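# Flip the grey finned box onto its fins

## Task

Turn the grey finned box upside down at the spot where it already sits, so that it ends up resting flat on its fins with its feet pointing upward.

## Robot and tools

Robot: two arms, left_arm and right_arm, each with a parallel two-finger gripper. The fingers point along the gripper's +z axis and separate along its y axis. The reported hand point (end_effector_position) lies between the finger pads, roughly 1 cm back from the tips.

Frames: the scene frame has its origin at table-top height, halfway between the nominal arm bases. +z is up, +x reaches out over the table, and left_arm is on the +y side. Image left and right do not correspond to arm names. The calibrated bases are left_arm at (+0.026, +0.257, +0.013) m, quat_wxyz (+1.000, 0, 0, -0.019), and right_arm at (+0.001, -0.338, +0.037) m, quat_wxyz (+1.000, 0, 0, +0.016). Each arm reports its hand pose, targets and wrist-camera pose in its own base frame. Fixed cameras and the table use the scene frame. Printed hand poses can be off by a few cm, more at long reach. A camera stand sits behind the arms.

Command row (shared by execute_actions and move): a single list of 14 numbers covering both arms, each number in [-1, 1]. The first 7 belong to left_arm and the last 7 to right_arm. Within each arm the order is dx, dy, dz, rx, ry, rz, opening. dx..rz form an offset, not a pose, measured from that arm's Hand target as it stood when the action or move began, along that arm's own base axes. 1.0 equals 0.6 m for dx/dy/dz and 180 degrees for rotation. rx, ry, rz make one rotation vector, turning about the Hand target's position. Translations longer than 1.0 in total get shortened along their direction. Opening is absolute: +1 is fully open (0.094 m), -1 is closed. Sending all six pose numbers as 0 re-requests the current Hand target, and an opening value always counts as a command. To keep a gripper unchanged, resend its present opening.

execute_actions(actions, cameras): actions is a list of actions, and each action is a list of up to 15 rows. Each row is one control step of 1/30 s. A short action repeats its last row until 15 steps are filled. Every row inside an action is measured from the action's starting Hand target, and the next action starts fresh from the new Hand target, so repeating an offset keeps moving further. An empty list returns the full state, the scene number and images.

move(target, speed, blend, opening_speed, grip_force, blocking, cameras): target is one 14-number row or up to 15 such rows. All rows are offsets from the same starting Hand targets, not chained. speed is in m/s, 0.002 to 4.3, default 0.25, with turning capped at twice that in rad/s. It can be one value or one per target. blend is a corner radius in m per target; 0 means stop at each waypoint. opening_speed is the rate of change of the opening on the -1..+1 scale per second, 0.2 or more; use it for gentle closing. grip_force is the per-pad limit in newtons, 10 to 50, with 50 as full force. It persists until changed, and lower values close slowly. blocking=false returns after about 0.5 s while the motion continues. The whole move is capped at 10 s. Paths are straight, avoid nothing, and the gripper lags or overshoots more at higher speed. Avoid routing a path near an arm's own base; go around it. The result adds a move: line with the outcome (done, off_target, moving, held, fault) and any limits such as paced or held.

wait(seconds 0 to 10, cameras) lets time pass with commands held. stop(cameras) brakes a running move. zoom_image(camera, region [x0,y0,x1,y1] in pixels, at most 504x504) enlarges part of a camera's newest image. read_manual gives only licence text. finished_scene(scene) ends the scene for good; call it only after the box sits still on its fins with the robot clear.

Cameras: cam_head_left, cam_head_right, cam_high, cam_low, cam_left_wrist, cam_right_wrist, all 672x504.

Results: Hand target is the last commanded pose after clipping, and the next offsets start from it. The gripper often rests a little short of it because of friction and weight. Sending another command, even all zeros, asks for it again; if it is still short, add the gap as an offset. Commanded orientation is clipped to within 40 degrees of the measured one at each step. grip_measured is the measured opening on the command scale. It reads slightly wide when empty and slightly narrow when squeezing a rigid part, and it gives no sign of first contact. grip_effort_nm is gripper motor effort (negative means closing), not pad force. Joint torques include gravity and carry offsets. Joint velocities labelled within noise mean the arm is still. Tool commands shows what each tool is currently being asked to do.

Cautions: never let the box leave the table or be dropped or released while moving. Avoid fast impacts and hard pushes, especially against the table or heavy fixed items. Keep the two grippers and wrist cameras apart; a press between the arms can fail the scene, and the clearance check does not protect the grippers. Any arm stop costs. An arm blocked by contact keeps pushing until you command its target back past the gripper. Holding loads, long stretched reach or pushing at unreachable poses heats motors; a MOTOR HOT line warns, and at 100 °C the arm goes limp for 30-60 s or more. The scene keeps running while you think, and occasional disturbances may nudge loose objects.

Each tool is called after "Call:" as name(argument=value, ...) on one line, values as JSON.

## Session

Call:
execute_actions(actions=[])

Call:
zoom_image(camera="cam_head_left", region=[230, 180, 450, 400])

Scene clock: 0.00 s.
left_arm: end_effector_position=(+0.6527, -0.4944, +0.2907) grip_measured=+1.000 grip_effort_nm=n/a end_effector_quat_wxyz=(+0.305, +0.732, +0.607, -0.050) | right_arm: end_effector_position=(+0.3471, -0.2391, +0.2552) grip_measured=+1.000 grip_effort_nm=n/a end_effector_quat_wxyz=(+0.253, +0.692, +0.642, -0.215)
Joint positions: left_arm=[-0.593 2.294 2.624 -1.321 0.258 1.085 0.094] | right_arm=[-0.362 1.247 1.116 -1.135 0.614 1.186 0.094]
Joint velocities: within noise
Joint torques (N m): no reading
Heat: left arm: hottest elbow 34 °C; right arm: hottest elbow 33 °C.
Hand target: left_arm +0.6557, -0.4964, +0.2943; +0.312, +0.731, +0.605, -0.048 | right_arm +0.3536, -0.2416, +0.2670; +0.264, +0.693, +0.637, -0.209
Tool commands: left_gripper/opening=+1.0 right_gripper/opening=+1.0

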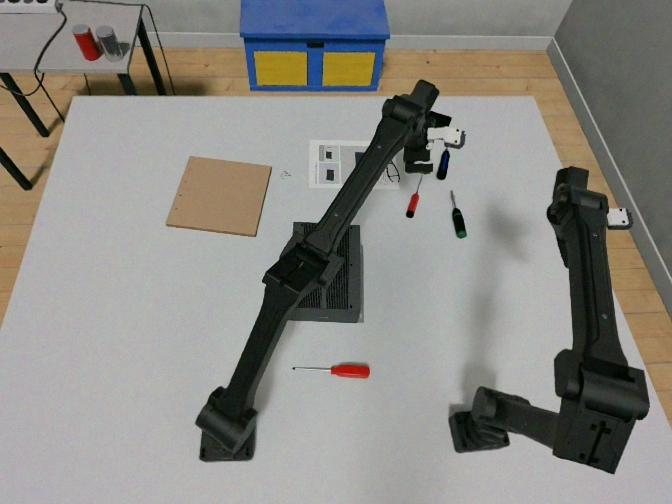

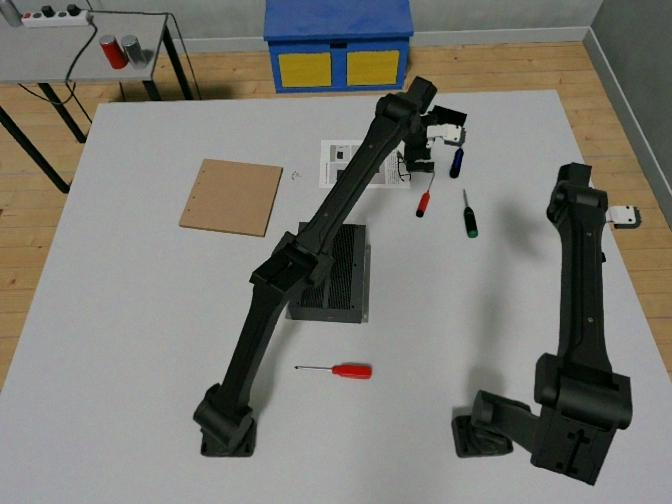

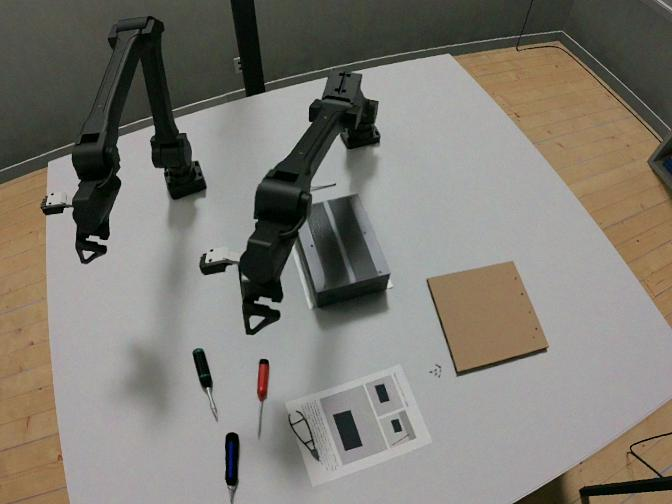

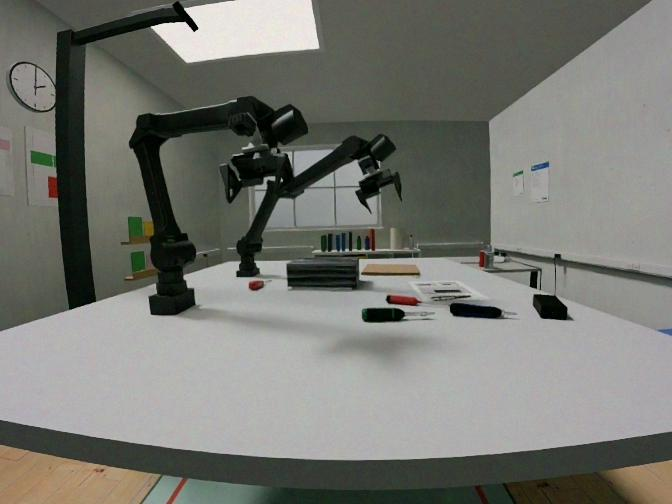

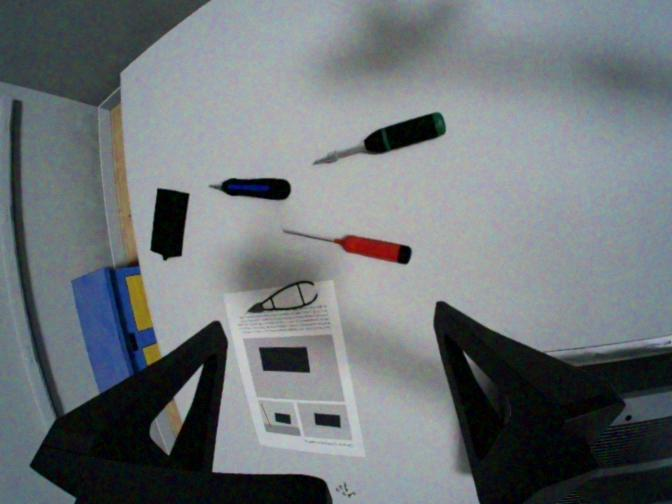

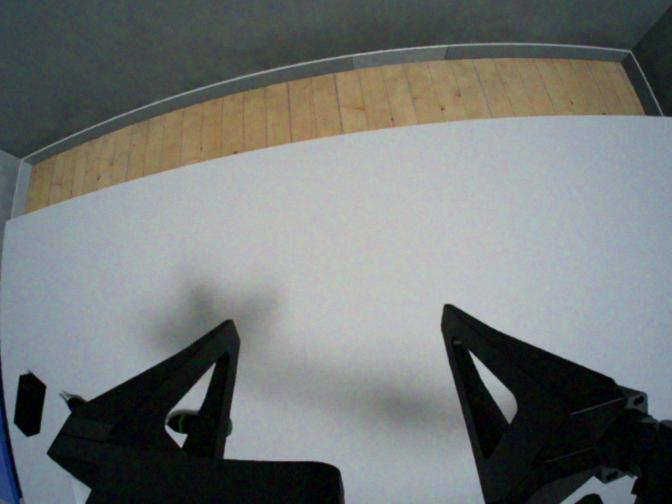

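Scaled by 2.291.

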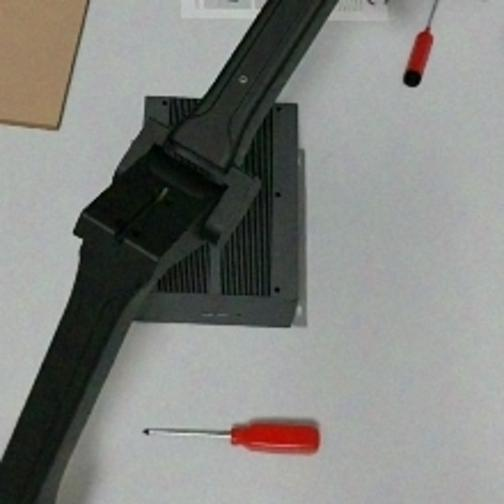

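Call:
move(target=[[-0.093,0.327,0.11,-0.05,0.03,-0.01,1, 0.04,0.12,0.033,0.12,-0.03,0.17,1],[-0.31,0.827,-0.024,-0.2165,0.136,-0.0292,1, 0.083,0.25,0.033,0.3762,-0.0988,0.551,1],[-0.351,0.719,-0.2,-0.2165,0.136,-0.0292,0.7, 0.092,0.5,-0.05,0.3762,-0.0988,0.551,0.043],[-0.351,0.719,-0.382,-0.2165,0.136,-0.0292,0.7, 0.11,0.662,-0.353,0.3762,-0.0988,0.551,0.043]], speed=[0.25,0.35,0.3,0.2], blend=[0.05,0.05,0,0], cameras=["all"])

Scene clock: 69.90 s.
left_arm: end_effector_position=(+0.4452, -0.0632, +0.0744) grip_measured=+0.703 grip_effort_nm=-0.12 end_effector_quat_wxyz=(+0.400, +0.578, +0.591, -0.396) | right_arm: end_effector_position=(+0.4201, +0.1508, +0.0570) grip_measured=+0.044 grip_effort_nm=-0.09 end_effector_quat_wxyz=(+0.025, +0.043, +0.873, +0.485)
Joint positions: left_arm=[0.22 1.904 1.147 -1.291 1.145 2.081 0.08] | right_arm=[0.01 1.679 0.865 -0.58 -1.005 0.205 0.049]
Joint torques (N m): left_arm=[-1.26 -11.93 5.85 0.17 0.74 -0.08] | right_arm=[0.21 -11.58 5.61 1.39 -0.47 0]
Heat: left arm: hottest elbow 43 °C; right arm: hottest elbow 43 °C.
Hand target: left_arm +0.4451, -0.0650, +0.0651; +0.401, +0.586, +0.573, -0.411 | right_arm +0.4196, +0.1557, +0.0551; +0.023, +0.041, +0.874, +0.484
Off the commanded pose: left_arm 0.009 m, 3 deg | right_arm 0.005 m, 0 deg.
joint sent to its limit (left arm) — joint 6 (wrist roll), upper limit. The joint targets still meet the commanded pose.
move: off_target (left_arm); target 3's new opening was sent with left_arm's hand 0.007 m and 3 deg from that target

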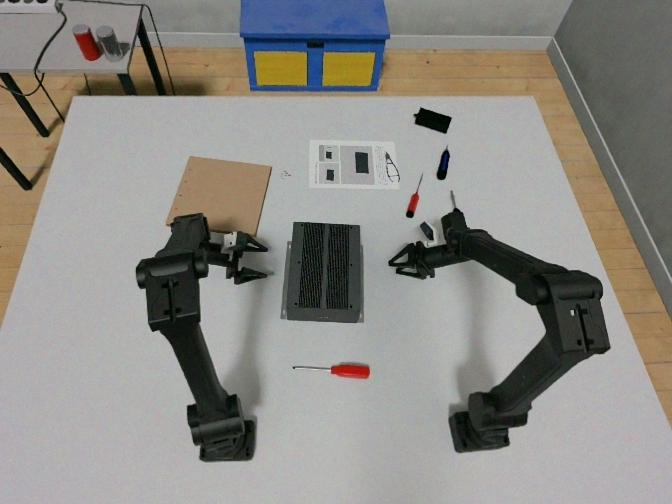

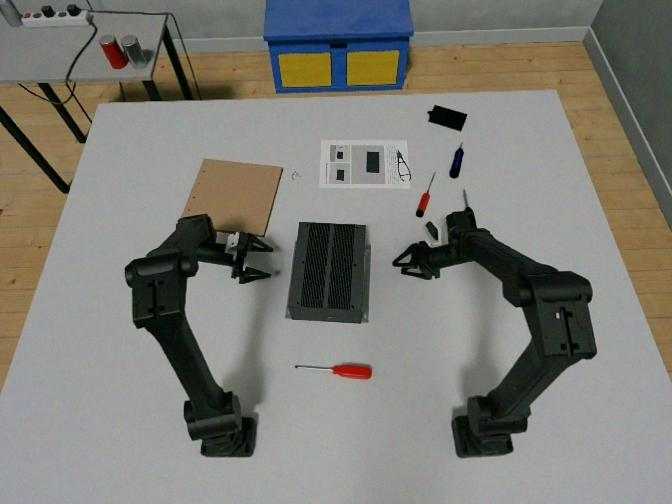

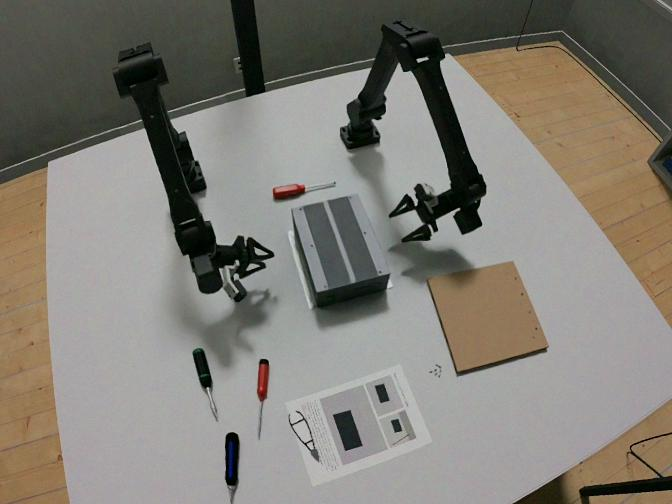

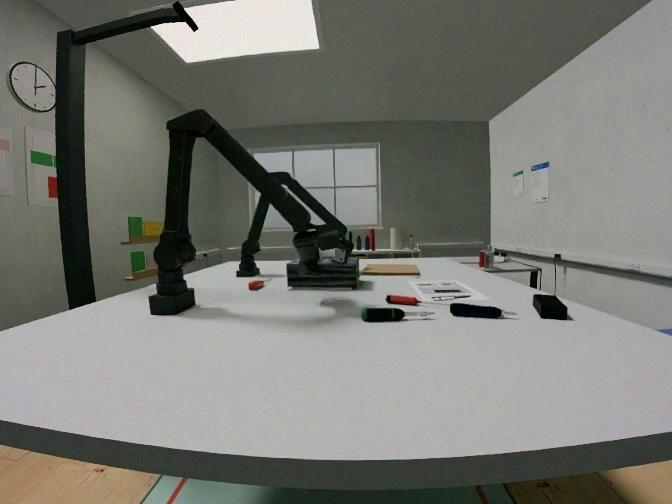

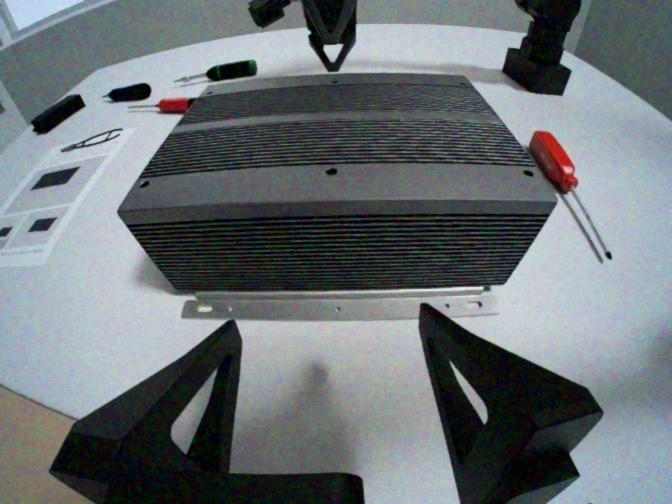

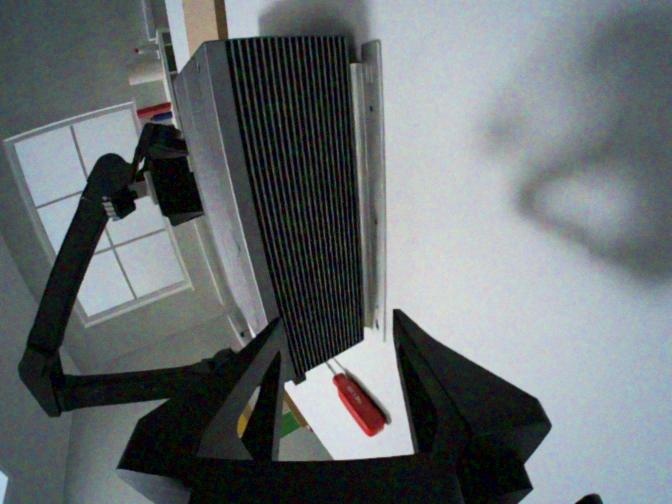

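Call:
move(target=[[0,-0.033,-0.1035,0,0,0,0.7, 0.005,0.05,-0.093,0,0,0,0.043],[-0.0098,-0.285,-0.1035,0,0,0,0.7, 0.031,0.329,-0.092,0,0,0,0.043],[-0.0098,-0.285,-0.1035,0,0,0,0.7, 0.031,0.329,0.025,0,0,0,0.043],[-0.0098,-0.285,-0.1035,0,0,0,0.7, 0.0335,0.354,0.103,0,0,0,0.043]], speed=[0.1,0.08,0.05,0.035], blend=[0,0.01,0.02,0], cameras=["cam_left_wrist","cam_right_wrist","cam_low"])

Call:
zoom_image(camera="cam_low", region=[260, 200, 400, 300])

Scene clock: 112.73 s.
left_arm: end_effector_position=(+0.4576, -0.1435, +0.0044) grip_measured=+0.702 grip_effort_nm=-0.08 end_effector_quat_wxyz=(+0.432, +0.544, +0.621, -0.363) | right_arm: end_effector_position=(+0.4691, +0.2731, +0.1167) grip_measured=+0.043 grip_effort_nm=-0.01 end_effector_quat_wxyz=(+0.068, +0.123, +0.873, +0.467)
Joint positions: left_arm=[0.039 1.913 0.893 -0.27 1.182 1.289 0.08] | right_arm=[0.304 1.602 0.934 -0.207 -0.764 0.872 0.049]
Joint torques (N m): left_arm=[-16.09 -11.34 6.13 1.65 1.6 -0.56] | right_arm=[12.81 -8.76 10.55 1.85 -2.01 -0.13]
Heat: left arm: hottest elbow 39 °C; right arm: hottest elbow 40 °C.
Hand target: left_arm +0.4391, -0.2360, +0.0030; +0.401, +0.586, +0.573, -0.411 | right_arm +0.4398, +0.3681, +0.1170; +0.023, +0.041, +0.874, +0.484
Off the commanded pose: left_arm 0.094 m, 10 deg | right_arm 0.100 m, 11 deg.
move: off_target (left_arm, right_arm)
Images, in order (width x height): cam_low 672x504, cam_left_wrist 672x504, cam_right_wrist 672x504.

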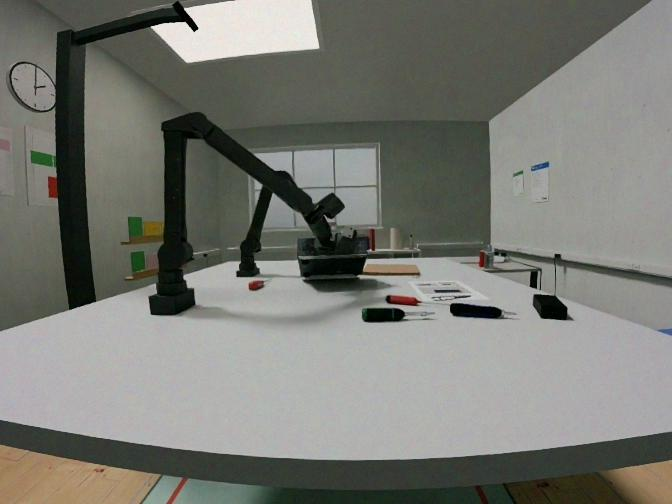

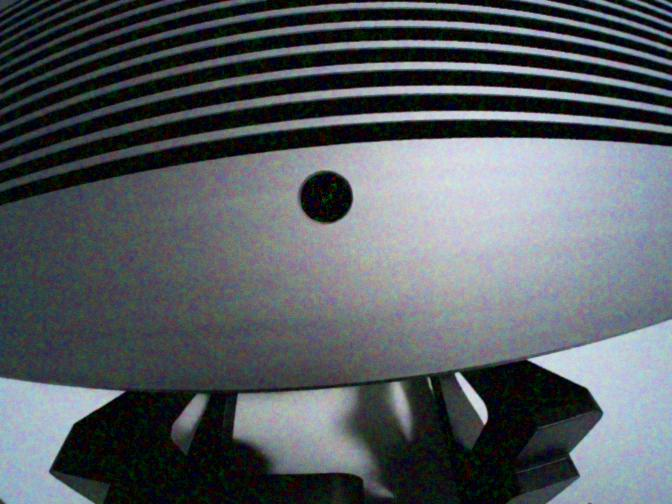

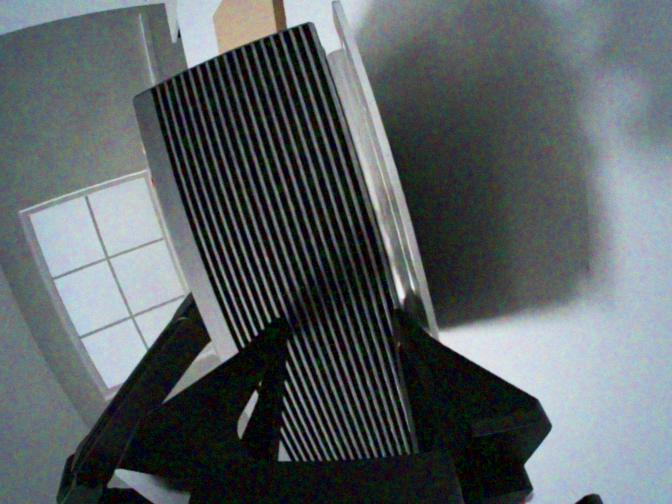

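Scaled by 3.600.

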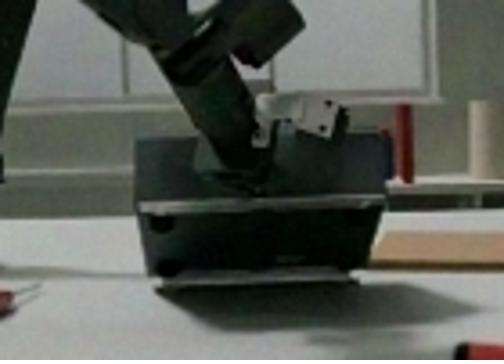

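Call:
move(target=[[0,0,0,0,0,0,0.7, 0,0,-0.12,0,0,0,0.043],[0,0,0,0,0,0,0.7, 0,-0.01,-0.2,0,0,0,0.043],[0.005,0.12,0.0,0,0,0,0.7, -0.01,-0.18,-0.2,0,0,0,0.043],[0.01,0.17,0.0,0,0,0,0.7, -0.03,-0.3,-0.195,0,0,0,0.043]], speed=[0.05,0.05,0.08,0.1], blend=[0.01,0.005,0.02,0], cameras=["cam_left_wrist","cam_right_wrist","cam_low"])

Scene clock: 160.40 s.
left_arm: end_effector_position=(+0.4389, -0.1265, +0.0035) grip_measured=+0.702 grip_effort_nm=-0.08 end_effector_quat_wxyz=(+0.396, +0.576, +0.587, -0.408) | right_arm: end_effector_position=(+0.4155, +0.1910, -0.0072) grip_measured=+0.042 grip_effort_nm=0.07 end_effector_quat_wxyz=(+0.014, +0.045, +0.875, +0.482)
Joint positions: left_arm=[0.084 1.99 1.034 -0.848 1.201 1.796 0.08] | right_arm=[0.111 1.823 0.812 -0.27 -0.979 0.368 0.049]
Joint torques (N m): left_arm=[-2.26 -12.4 6.99 -0.38 1.15 0.11] | right_arm=[-1.38 -13.57 5.24 0.73 -0.69 -0.24]
Heat: left arm: hottest elbow 39 °C; right arm: hottest elbow 41 °C.
Hand target: left_arm +0.4452, -0.1341, +0.0030; +0.401, +0.586, +0.573, -0.411 | right_arm +0.4218, +0.1881, -0.0001; +0.023, +0.041, +0.874, +0.484
Off the commanded pose: left_arm 0.010 m, 2 deg | right_arm 0.010 m, 1 deg.
move: done
Images, in order (width x height): cam_low 672x504, cam_left_wrist 672x504, cam_right_wrist 672x504.

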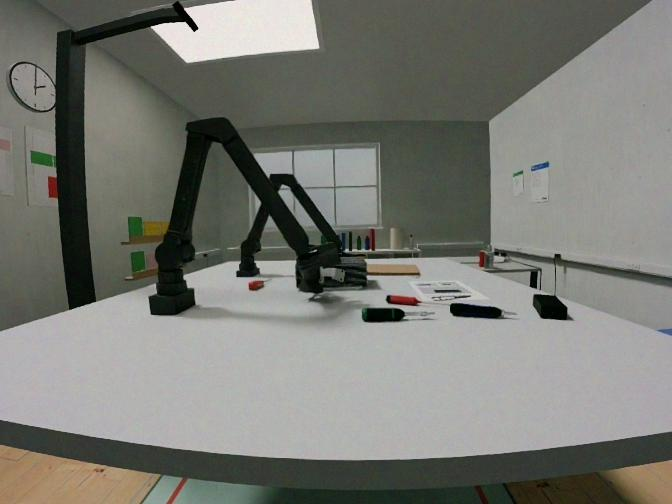

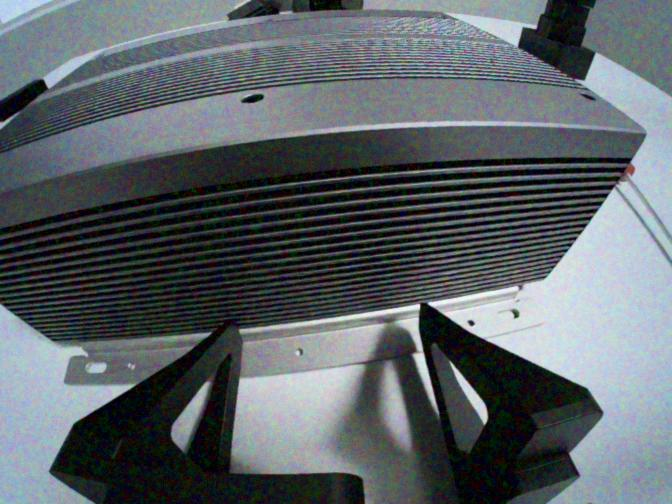

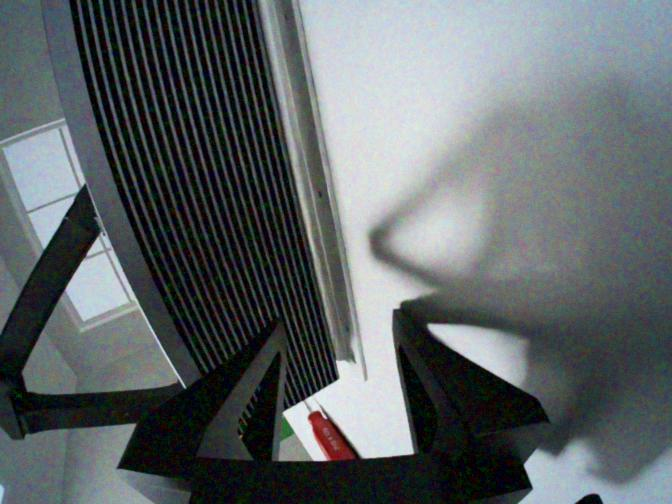

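Call:
move(target=[[0.019,0.0655,0,0,0,0.045,0.7, 0.081,-0.002,0.0035,0,0,0.053,0.043],[0.0495,-0.191,0,0,0,0.045,0.7, 0.0615,0.264,0.0,0,0,0.053,0.043],[0.0495,-0.191,0,0,0,0.045,0.7, 0.0615,0.264,0.117,0,0,0.053,0.043],[0.0495,-0.191,0,0,0,0.045,0.7, 0.0597,0.2887,0.162,0,0,0.053,0.043]], speed=[0.1,0.08,0.05,0.03], blend=[0,0.01,0.02,0], cameras=["cam_left_wrist","cam_right_wrist","cam_low"])

Call:
zoom_image(camera="cam_low", region=[260, 200, 400, 300])

Scene clock: 216.10 s.
left_arm: end_effector_position=(+0.4810, -0.1545, +0.0045) grip_measured=+0.702 grip_effort_nm=-0.07 end_effector_quat_wxyz=(+0.459, +0.510, +0.645, -0.338) | right_arm: end_effector_position=(+0.5014, +0.2215, +0.0600) grip_measured=+0.039 grip_effort_nm=0.18 end_effector_quat_wxyz=(+0.029, +0.093, +0.890, +0.446)
Joint positions: left_arm=[0.007 1.92 0.842 0.109 1.13 0.955 0.08] | right_arm=[0.176 1.787 1.061 -0.422 -0.851 0.577 0.049]
Joint torques (N m): left_arm=[-16.03 -11.28 7.84 2.44 0.37 -1.03] | right_arm=[17.79 -15.91 9.02 0.58 -4.24 -0.2]
Heat: left arm: hottest elbow 38 °C; right arm: hottest elbow 39 °C.
Hand target: left_arm +0.4749, -0.2486, +0.0031; +0.429, +0.544, +0.613, -0.381 | right_arm +0.4577, +0.3612, +0.0972; -0.017, -0.032, +0.874, +0.485
Off the commanded pose: left_arm 0.094 m, 8 deg | right_arm 0.151 m, 16 deg.
move: off_target (left_arm, right_arm); blend cut to 0.0154 m at target 3
Images, in order (width x height): cam_low 672x504, cam_left_wrist 672x504, cam_right_wrist 672x504.

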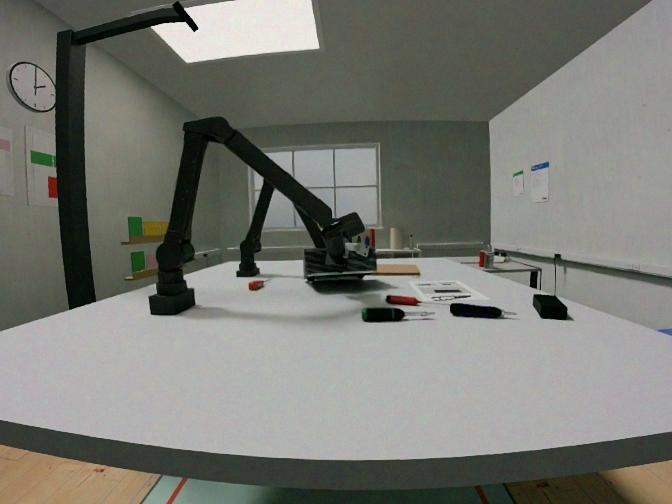

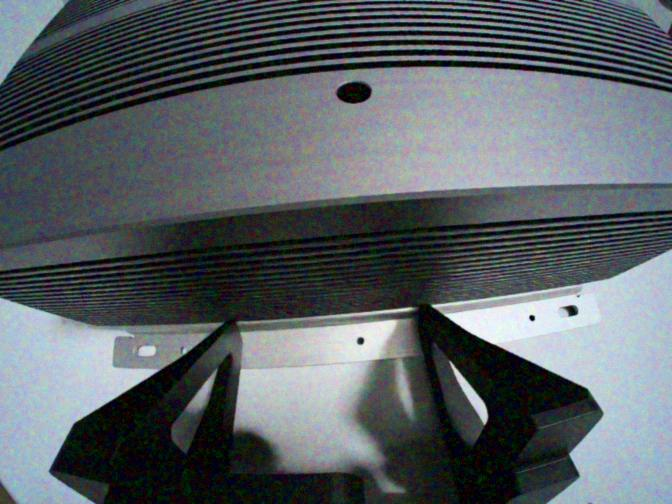

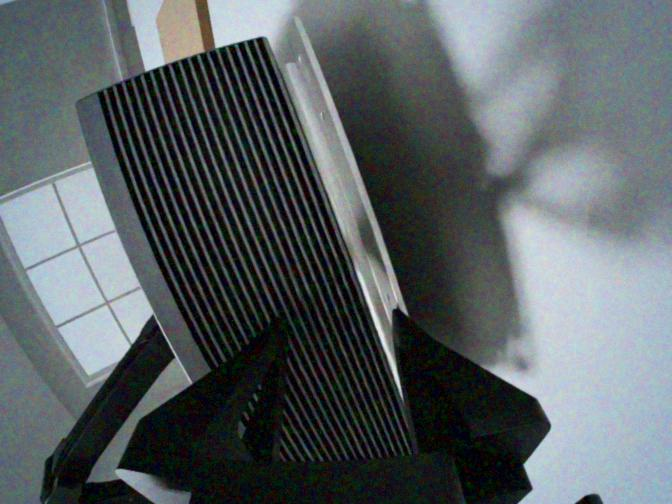

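Scaled by 3.600.

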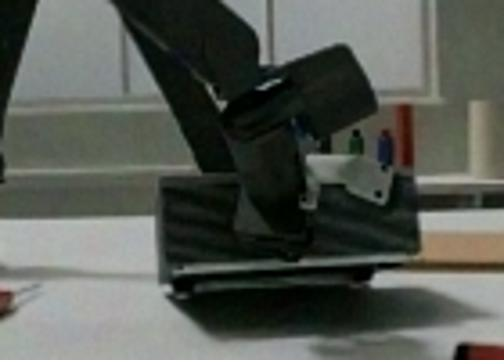

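Call:
move(target=[0,0,0,0,0,0,0.7, 0,0,-0.012,0,0,0,0.5], speed=0.05, opening_speed=0.8, cameras=["cam_right_wrist","cam_low"])

Call:
zoom_image(camera="cam_right_wrist", region=[330, 220, 510, 370])

Scene clock: 223.53 s.
left_arm: end_effector_position=(+0.4822, -0.1556, +0.0051) grip_measured=+0.702 grip_effort_nm=-0.07 end_effector_quat_wxyz=(+0.458, +0.507, +0.648, -0.337) | right_arm: end_effector_position=(+0.4994, +0.2308, +0.0847) grip_measured=+0.486 grip_effort_nm=0.70 end_effector_quat_wxyz=(+0.035, +0.077, +0.882, +0.463)
Joint positions: left_arm=[0.004 1.918 0.842 0.117 1.125 0.938 0.08] | right_arm=[0.187 1.749 1.066 -0.429 -0.884 0.58 0.07]
Joint torques (N m): left_arm=[-15.79 -11.05 7.86 2.4 0.57 -0.89] | right_arm=[17.03 -12.04 8.49 1.73 -2.56 -0.19]
Heat: left arm: hottest elbow 39 °C; right arm: hottest elbow 40 °C.
Hand target: left_arm +0.4748, -0.2487, +0.0030; +0.429, +0.544, +0.612, -0.381 | right_arm +0.4576, +0.3614, +0.0901; -0.017, -0.032, +0.874, +0.485
Off the commanded pose: left_arm 0.093 m, 8 deg | right_arm 0.137 m, 14 deg.
move: off_target (left_arm, right_arm)
Images, in order (width x height): cam_low 672x504, cam_right_wrist 672x504.

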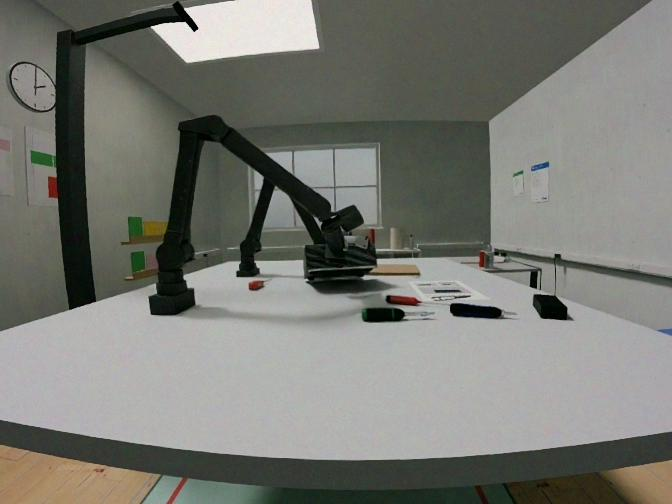

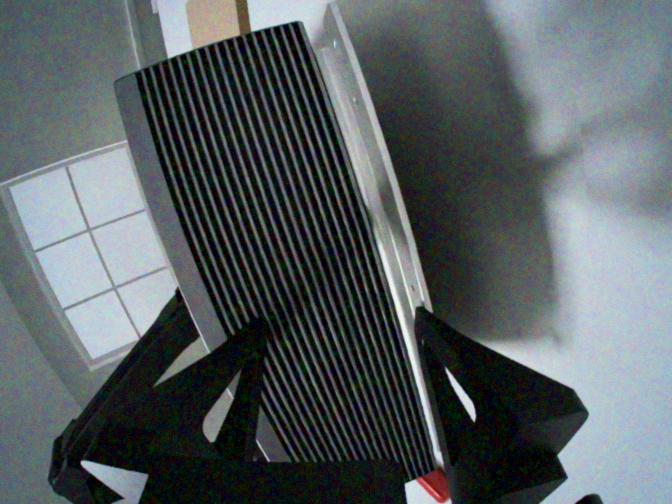

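Scaled by 2.800 from the camera's 672x504 image, which has a finer 960x720 frame.

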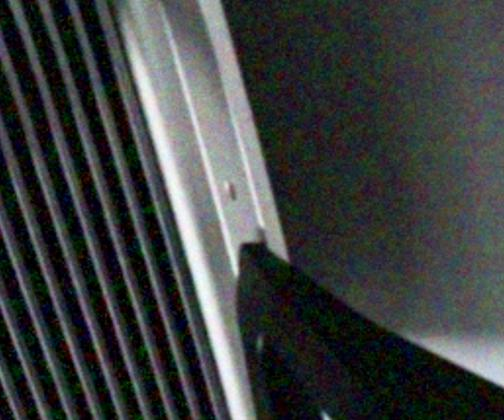

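Call:
move(target=[[0,0,0,0,0,0,0.7, 0,0,-0.1,0,0,0,0.5],[0,0,0,0,0,0,0.7, 0,-0.01,-0.15,0,0,0,0.5],[-0.002,0.13,0.0,0,0,0,0.7, 0.01,-0.18,-0.14,0,0,0,0.5],[-0.005,0.22,0.0,0,0,0,0.7, 0.02,-0.32,-0.12,0,0,0,0.5]], speed=[0.05,0.05,0.08,0.1], blend=[0.01,0.005,0.02,0], cameras=["cam_left_wrist","cam_right_wrist"])

Scene clock: 266.00 s.
left_arm: end_effector_position=(+0.4632, -0.1196, +0.0081) grip_measured=+0.702 grip_effort_nm=-0.07 end_effector_quat_wxyz=(+0.427, +0.543, +0.614, -0.382) | right_arm: end_effector_position=(+0.4556, +0.1712, +0.0146) grip_measured=+0.498 grip_effort_nm=0.07 end_effector_quat_wxyz=(-0.027, -0.027, +0.875, +0.483)
Joint positions: left_arm=[0.097 1.952 0.983 -0.545 1.22 1.506 0.08] | right_arm=[0.053 1.921 1.09 -0.793 -1.01 -0.038 0.07]
Joint torques (N m): left_arm=[-0.26 -11.63 7.35 0.25 0.83 -0.03] | right_arm=[-1.26 -13.74 7.75 0.25 -0.73 -0.21]
Heat: left arm: hottest elbow 40 °C; right arm: hottest elbow 42 °C.
Hand target: left_arm +0.4718, -0.1166, +0.0030; +0.429, +0.544, +0.613, -0.381 | right_arm +0.4696, +0.1693, +0.0180; -0.017, -0.032, +0.874, +0.485
Off the commanded pose: left_arm 0.010 m, 0 deg | right_arm 0.015 m, 1 deg.
move: off_target (right_arm)
Images, in order (width x height): cam_left_wrist 672x504, cam_right_wrist 672x504.

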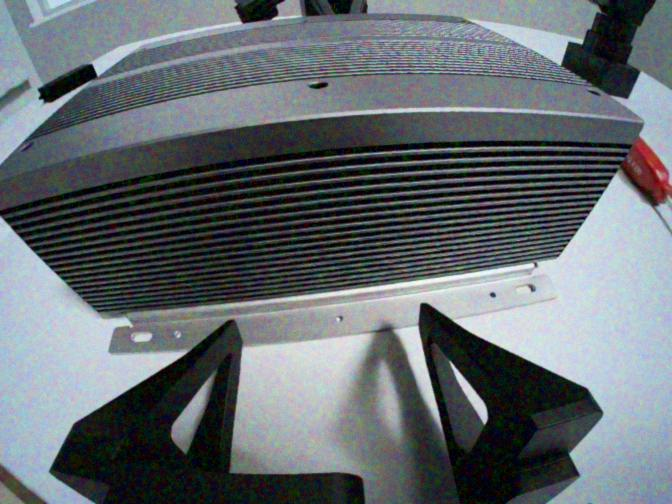

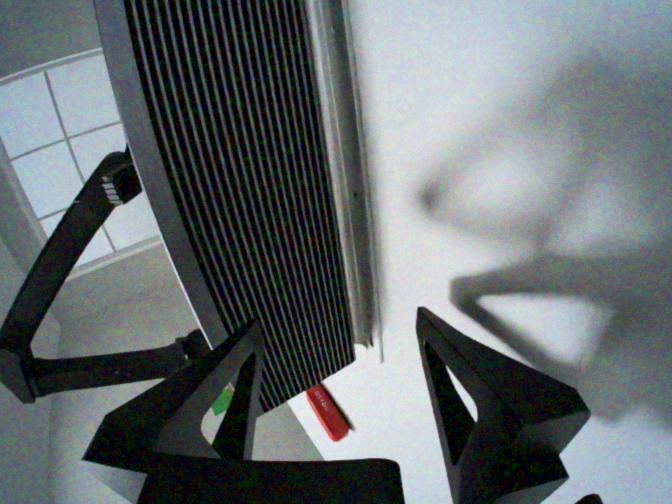

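Call:
move(target=[[-0.012,0.03,-0.002,0,0,0.026,0.7, 0.058,0.002,0.02,-0.072,-0.005,0.019,0.043],[-0.012,0.03,-0.002,0,0,0.026,0.7, 0.058,0.002,-0.033,-0.072,-0.005,0.019,0.043],[0.039,-0.223,-0.002,0,0,0.026,0.7, 0.022,0.266,-0.033,-0.072,-0.005,0.019,0.043],[0.039,-0.223,-0.002,0,0,0.026,0.7, 0.022,0.266,0.084,-0.072,-0.005,0.019,0.043],[0.039,-0.223,-0.002,0,0,0.026,0.7, 0.0185,0.291,0.142,-0.072,-0.005,0.019,0.043]], speed=[0.1,0.08,0.08,0.05,0.03], blend=[0.01,0,0.01,0.02,0], cameras=["cam_left_wrist","cam_right_wrist","cam_low"])

Call:
zoom_image(camera="cam_low", region=[260, 200, 400, 300])

Scene clock: 307.40 s.
left_arm: end_effector_position=(+0.4967, -0.1619, +0.0051) grip_measured=+0.702 grip_effort_nm=-0.07 end_effector_quat_wxyz=(+0.468, +0.484, +0.663, -0.327) | right_arm: end_effector_position=(+0.5168, +0.2103, +0.0672) grip_measured=+0.039 grip_effort_nm=0.19 end_effector_quat_wxyz=(+0.000, +0.050, +0.939, +0.341)
Joint positions: left_arm=[-0.016 1.935 0.836 0.269 1.081 0.788 0.08] | right_arm=[0.192 1.829 1.259 -0.802 -0.672 0.367 0.049]
Joint torques (N m): left_arm=[-14.8 -10.93 8.39 2.67 -0.13 -0.95] | right_arm=[16.85 -17.14 9.61 0.18 -4.09 -0.09]
Heat: left arm: hottest elbow 40 °C; right arm: hottest elbow 41 °C.
Hand target: left_arm +0.4952, -0.2504, +0.0019; +0.444, +0.518, +0.634, -0.363 | right_arm +0.4808, +0.3439, +0.1032; -0.028, -0.060, +0.922, +0.382
Off the commanded pose: left_arm 0.089 m, 7 deg | right_arm 0.143 m, 14 deg.
move: off_target (left_arm, right_arm); blend cut to 0.019 m at target 4
Images, in order (width x height): cam_low 672x504, cam_left_wrist 672x504, cam_right_wrist 672x504.

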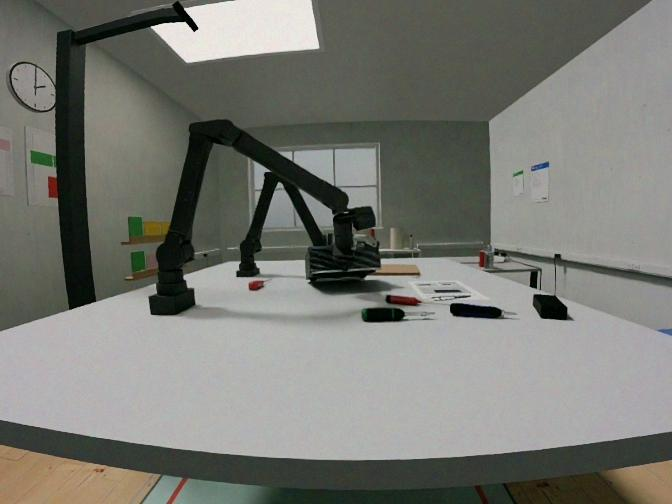

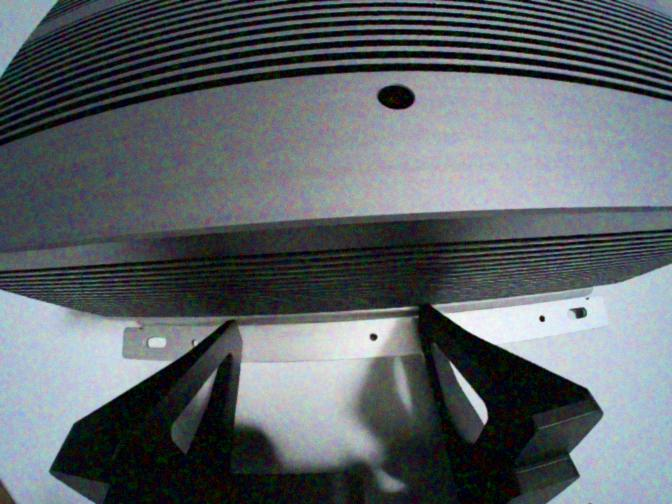

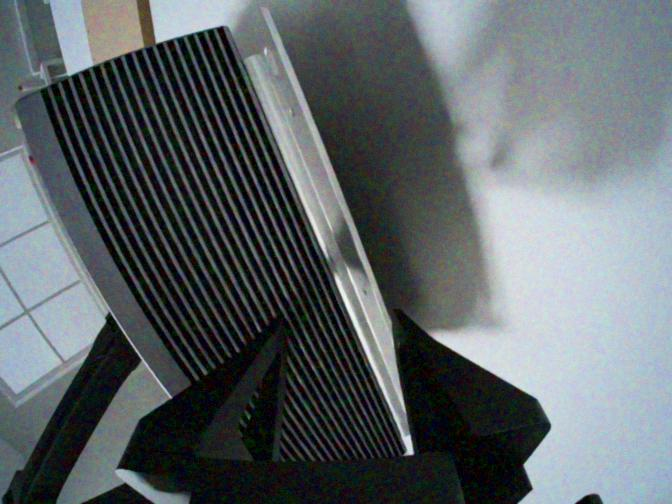

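Scaled by 3.600.

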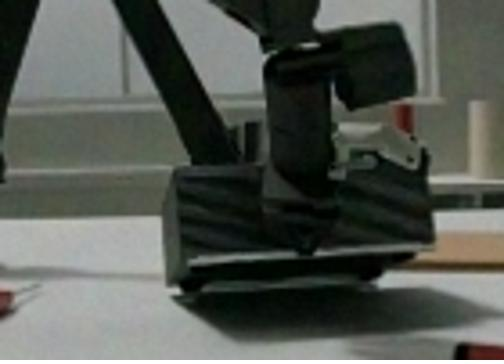

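Call:
move(target=[[0,0,0,0,0,0,0.7, 0.0035,-0.026,-0.022,0,0,0,0.96],[0,0,0,0,0,0,0.7, 0,0,-0.045,0.165,0.022,0,0.96]], speed=[0.04,0.15], opening_speed=1.0, blend=[0.005,0], cameras=["cam_right_wrist","cam_low"])

Call:
zoom_image(camera="cam_low", region=[260, 200, 400, 300])

Scene clock: 333.17 s.
left_arm: end_effector_position=(+0.5003, -0.1685, -0.0002) grip_measured=+0.702 grip_effort_nm=-0.07 end_effector_quat_wxyz=(+0.467, +0.486, +0.668, -0.316) | right_arm: end_effector_position=(+0.5137, +0.2881, +0.1177) grip_measured=+0.959 grip_effort_nm=0.05 end_effector_quat_wxyz=(+0.011, -0.038, +0.785, +0.619)
Joint positions: left_arm=[-0.035 1.943 0.838 0.296 1.042 0.77 0.08] | right_arm=[0.226 1.879 1.149 -0.162 -1.265 0.636 0.092]
Joint torques (N m): left_arm=[-13.33 -11.4 8.69 1.76 1.28 -0.77] | right_arm=[8.53 -11.11 5.09 1.58 0.38 -0.08]
Heat: left arm: hottest elbow 41 °C; right arm: hottest wrist yaw 52 °C.
Hand target: left_arm +0.4952, -0.2503, +0.0019; +0.444, +0.518, +0.634, -0.363 | right_arm +0.4807, +0.3439, +0.0764; -0.043, -0.052, +0.792, +0.607
Off the commanded pose: left_arm 0.082 m, 8 deg | right_arm 0.077 m, 7 deg.
move: off_target (left_arm, right_arm)
Images, in order (width x height): cam_low 672x504, cam_right_wrist 672x504.

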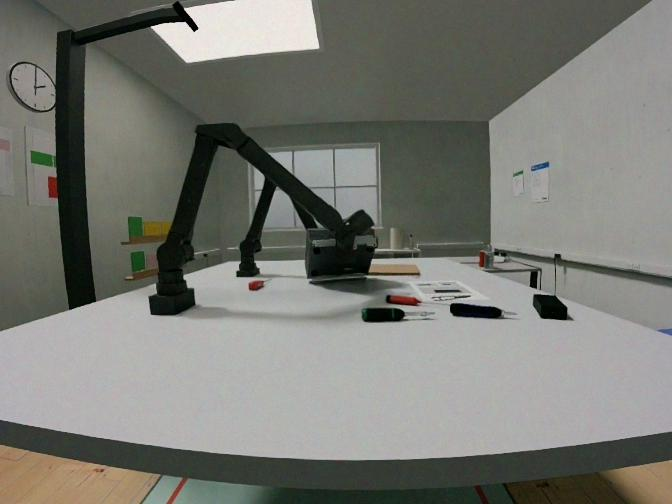

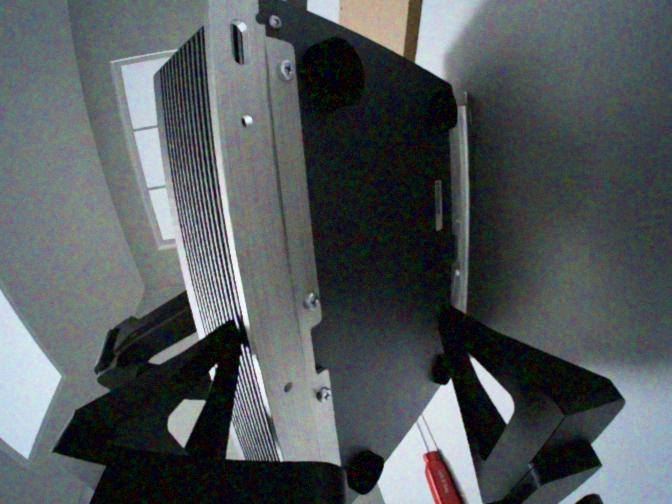

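Scaled by 3.600.

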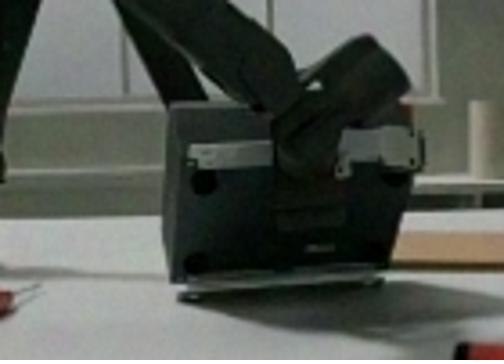

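Call:
move(target=[[-0.005,0.033,0,0,0,0,0.7, 0.04,-0.065,0.107,-0.1705,-0.0227,0,-0.25]], speed=[0.1], opening_speed=0.7, cameras=["cam_right_wrist","cam_low"])

Call:
zoom_image(camera="cam_low", region=[260, 200, 400, 300])

Scene clock: 371.27 s.
left_arm: end_effector_position=(+0.4964, -0.1821, +0.0004) grip_measured=+0.702 grip_effort_nm=-0.08 end_effector_quat_wxyz=(+0.460, +0.497, +0.659, -0.327) | right_arm: end_effector_position=(+0.5164, +0.2828, +0.1654) grip_measured=-0.203 grip_effort_nm=-1.02 end_effector_quat_wxyz=(+0.002, -0.048, +0.919, +0.392)
Joint positions: left_arm=[-0.061 1.946 0.85 0.268 1.054 0.785 0.08] | right_arm=[0.294 1.782 1.438 -0.978 -0.774 0.291 0.037]
Joint torques (N m): left_arm=[-8.23 -11.46 8.16 1.17 1.73 -0.5] | right_arm=[3.6 -11.99 8.24 0.16 0.61 -0.14]
Heat: left arm: hottest elbow 40 °C; right arm: hottest elbow 39 °C.
Hand target: left_arm +0.4923, -0.2306, +0.0019; +0.444, +0.518, +0.634, -0.364 | right_arm +0.5048, +0.3048, +0.1404; -0.028, -0.060, +0.925, +0.374
Off the commanded pose: left_arm 0.049 m, 6 deg | right_arm 0.035 m, 4 deg.
move: off_target (left_arm, right_arm)
Images, in order (width x height): cam_low 672x504, cam_right_wrist 672x504.

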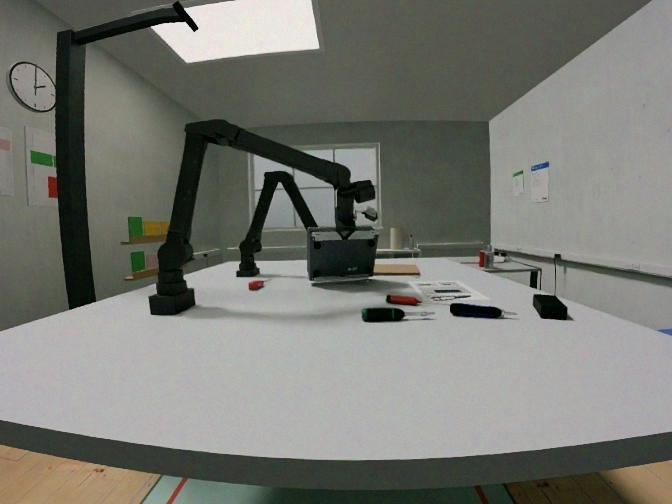

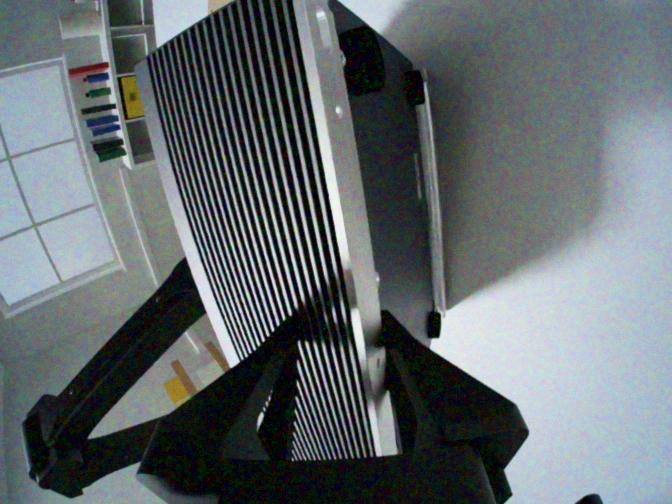

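Scaled by 3.600.

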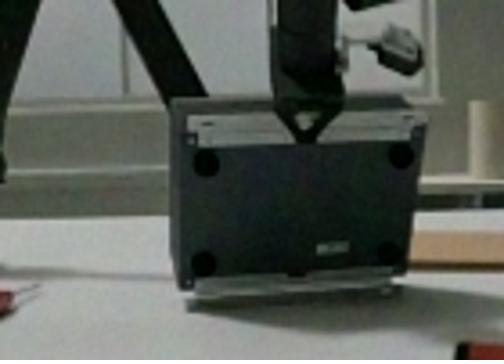

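Call:
execute_actions(actions=[], cameras=["cam_head_left", "cam_low", "cam_left_wrist", "cam_right_wrist"])

Scene clock: 430.23 s.
left_arm: end_effector_position=(+0.4964, -0.1821, +0.0004) grip_measured=+0.702 grip_effort_nm=-0.08 end_effector_quat_wxyz=(+0.460, +0.497, +0.659, -0.327) | right_arm: end_effector_position=(+0.5163, +0.2828, +0.1654) grip_measured=-0.204 grip_effort_nm=-1.04 end_effector_quat_wxyz=(+0.002, -0.048, +0.919, +0.392)
Joint positions: left_arm=[-0.061 1.946 0.85 0.268 1.054 0.785 0.08] | right_arm=[0.294 1.782 1.438 -0.978 -0.774 0.291 0.037]
Joint velocities: within noise
Joint torques (N m): left_arm=[-8.18 -11.75 8.16 1.17 1.73 -0.47] | right_arm=[3.37 -12.34 8.32 0.16 0.6 -0.16]
Heat: left arm: hottest elbow 39 °C; right arm: hottest elbow 41 °C.
Hand target: left_arm +0.4923, -0.2306, +0.0019; +0.444, +0.518, +0.634, -0.364 | right_arm +0.5047, +0.3048, +0.1403; -0.028, -0.060, +0.925, +0.374
Tool commands: left_gripper/opening=+0.7 right_gripper/opening=-0.25
Off the commanded pose: left_arm 0.049 m, 6 deg | right_arm 0.035 m, 4 deg.
Images, in order (width x height): cam_head_left 672x504, cam_low 672x504, cam_left_wrist 672x504, cam_right_wrist 672x504.

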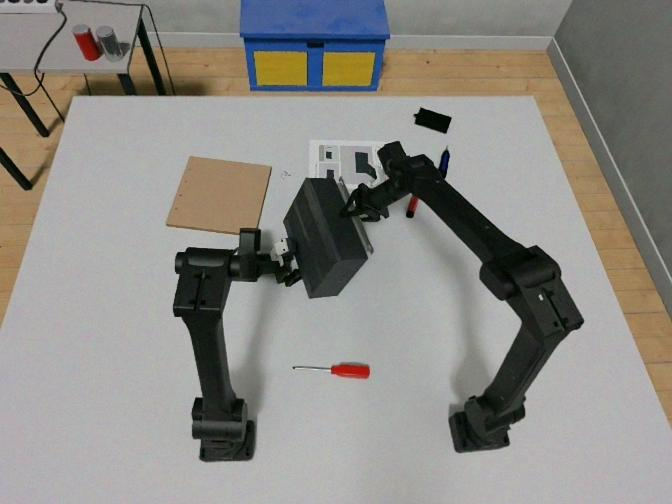

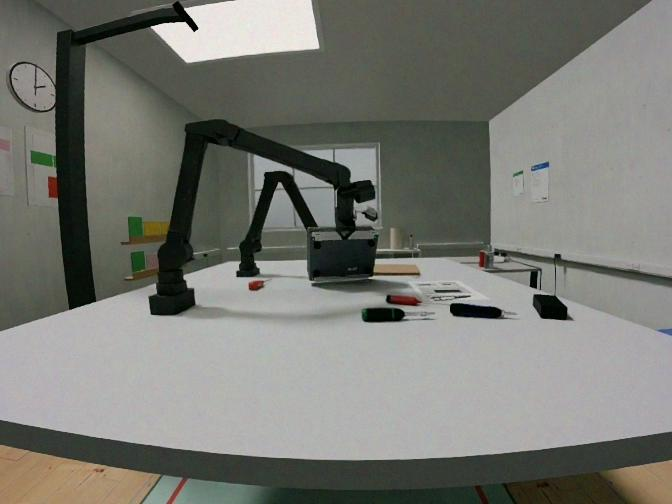

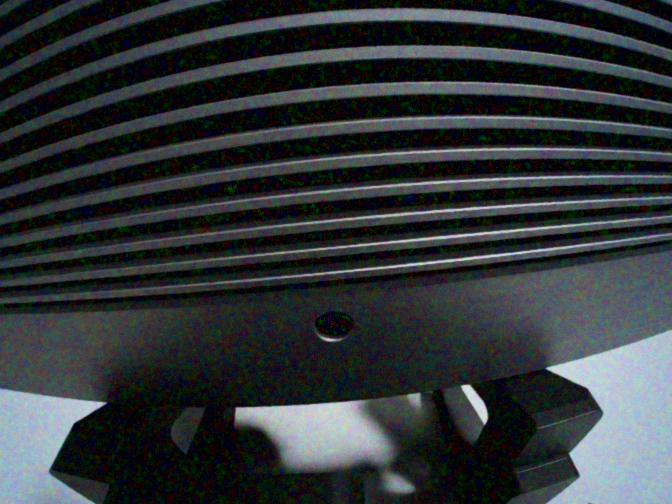

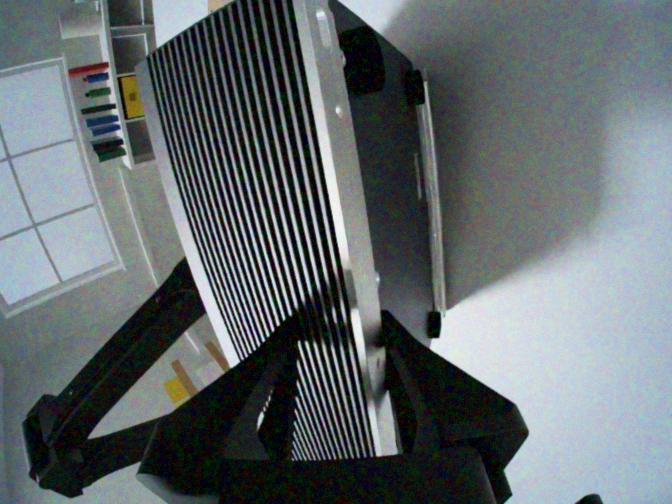

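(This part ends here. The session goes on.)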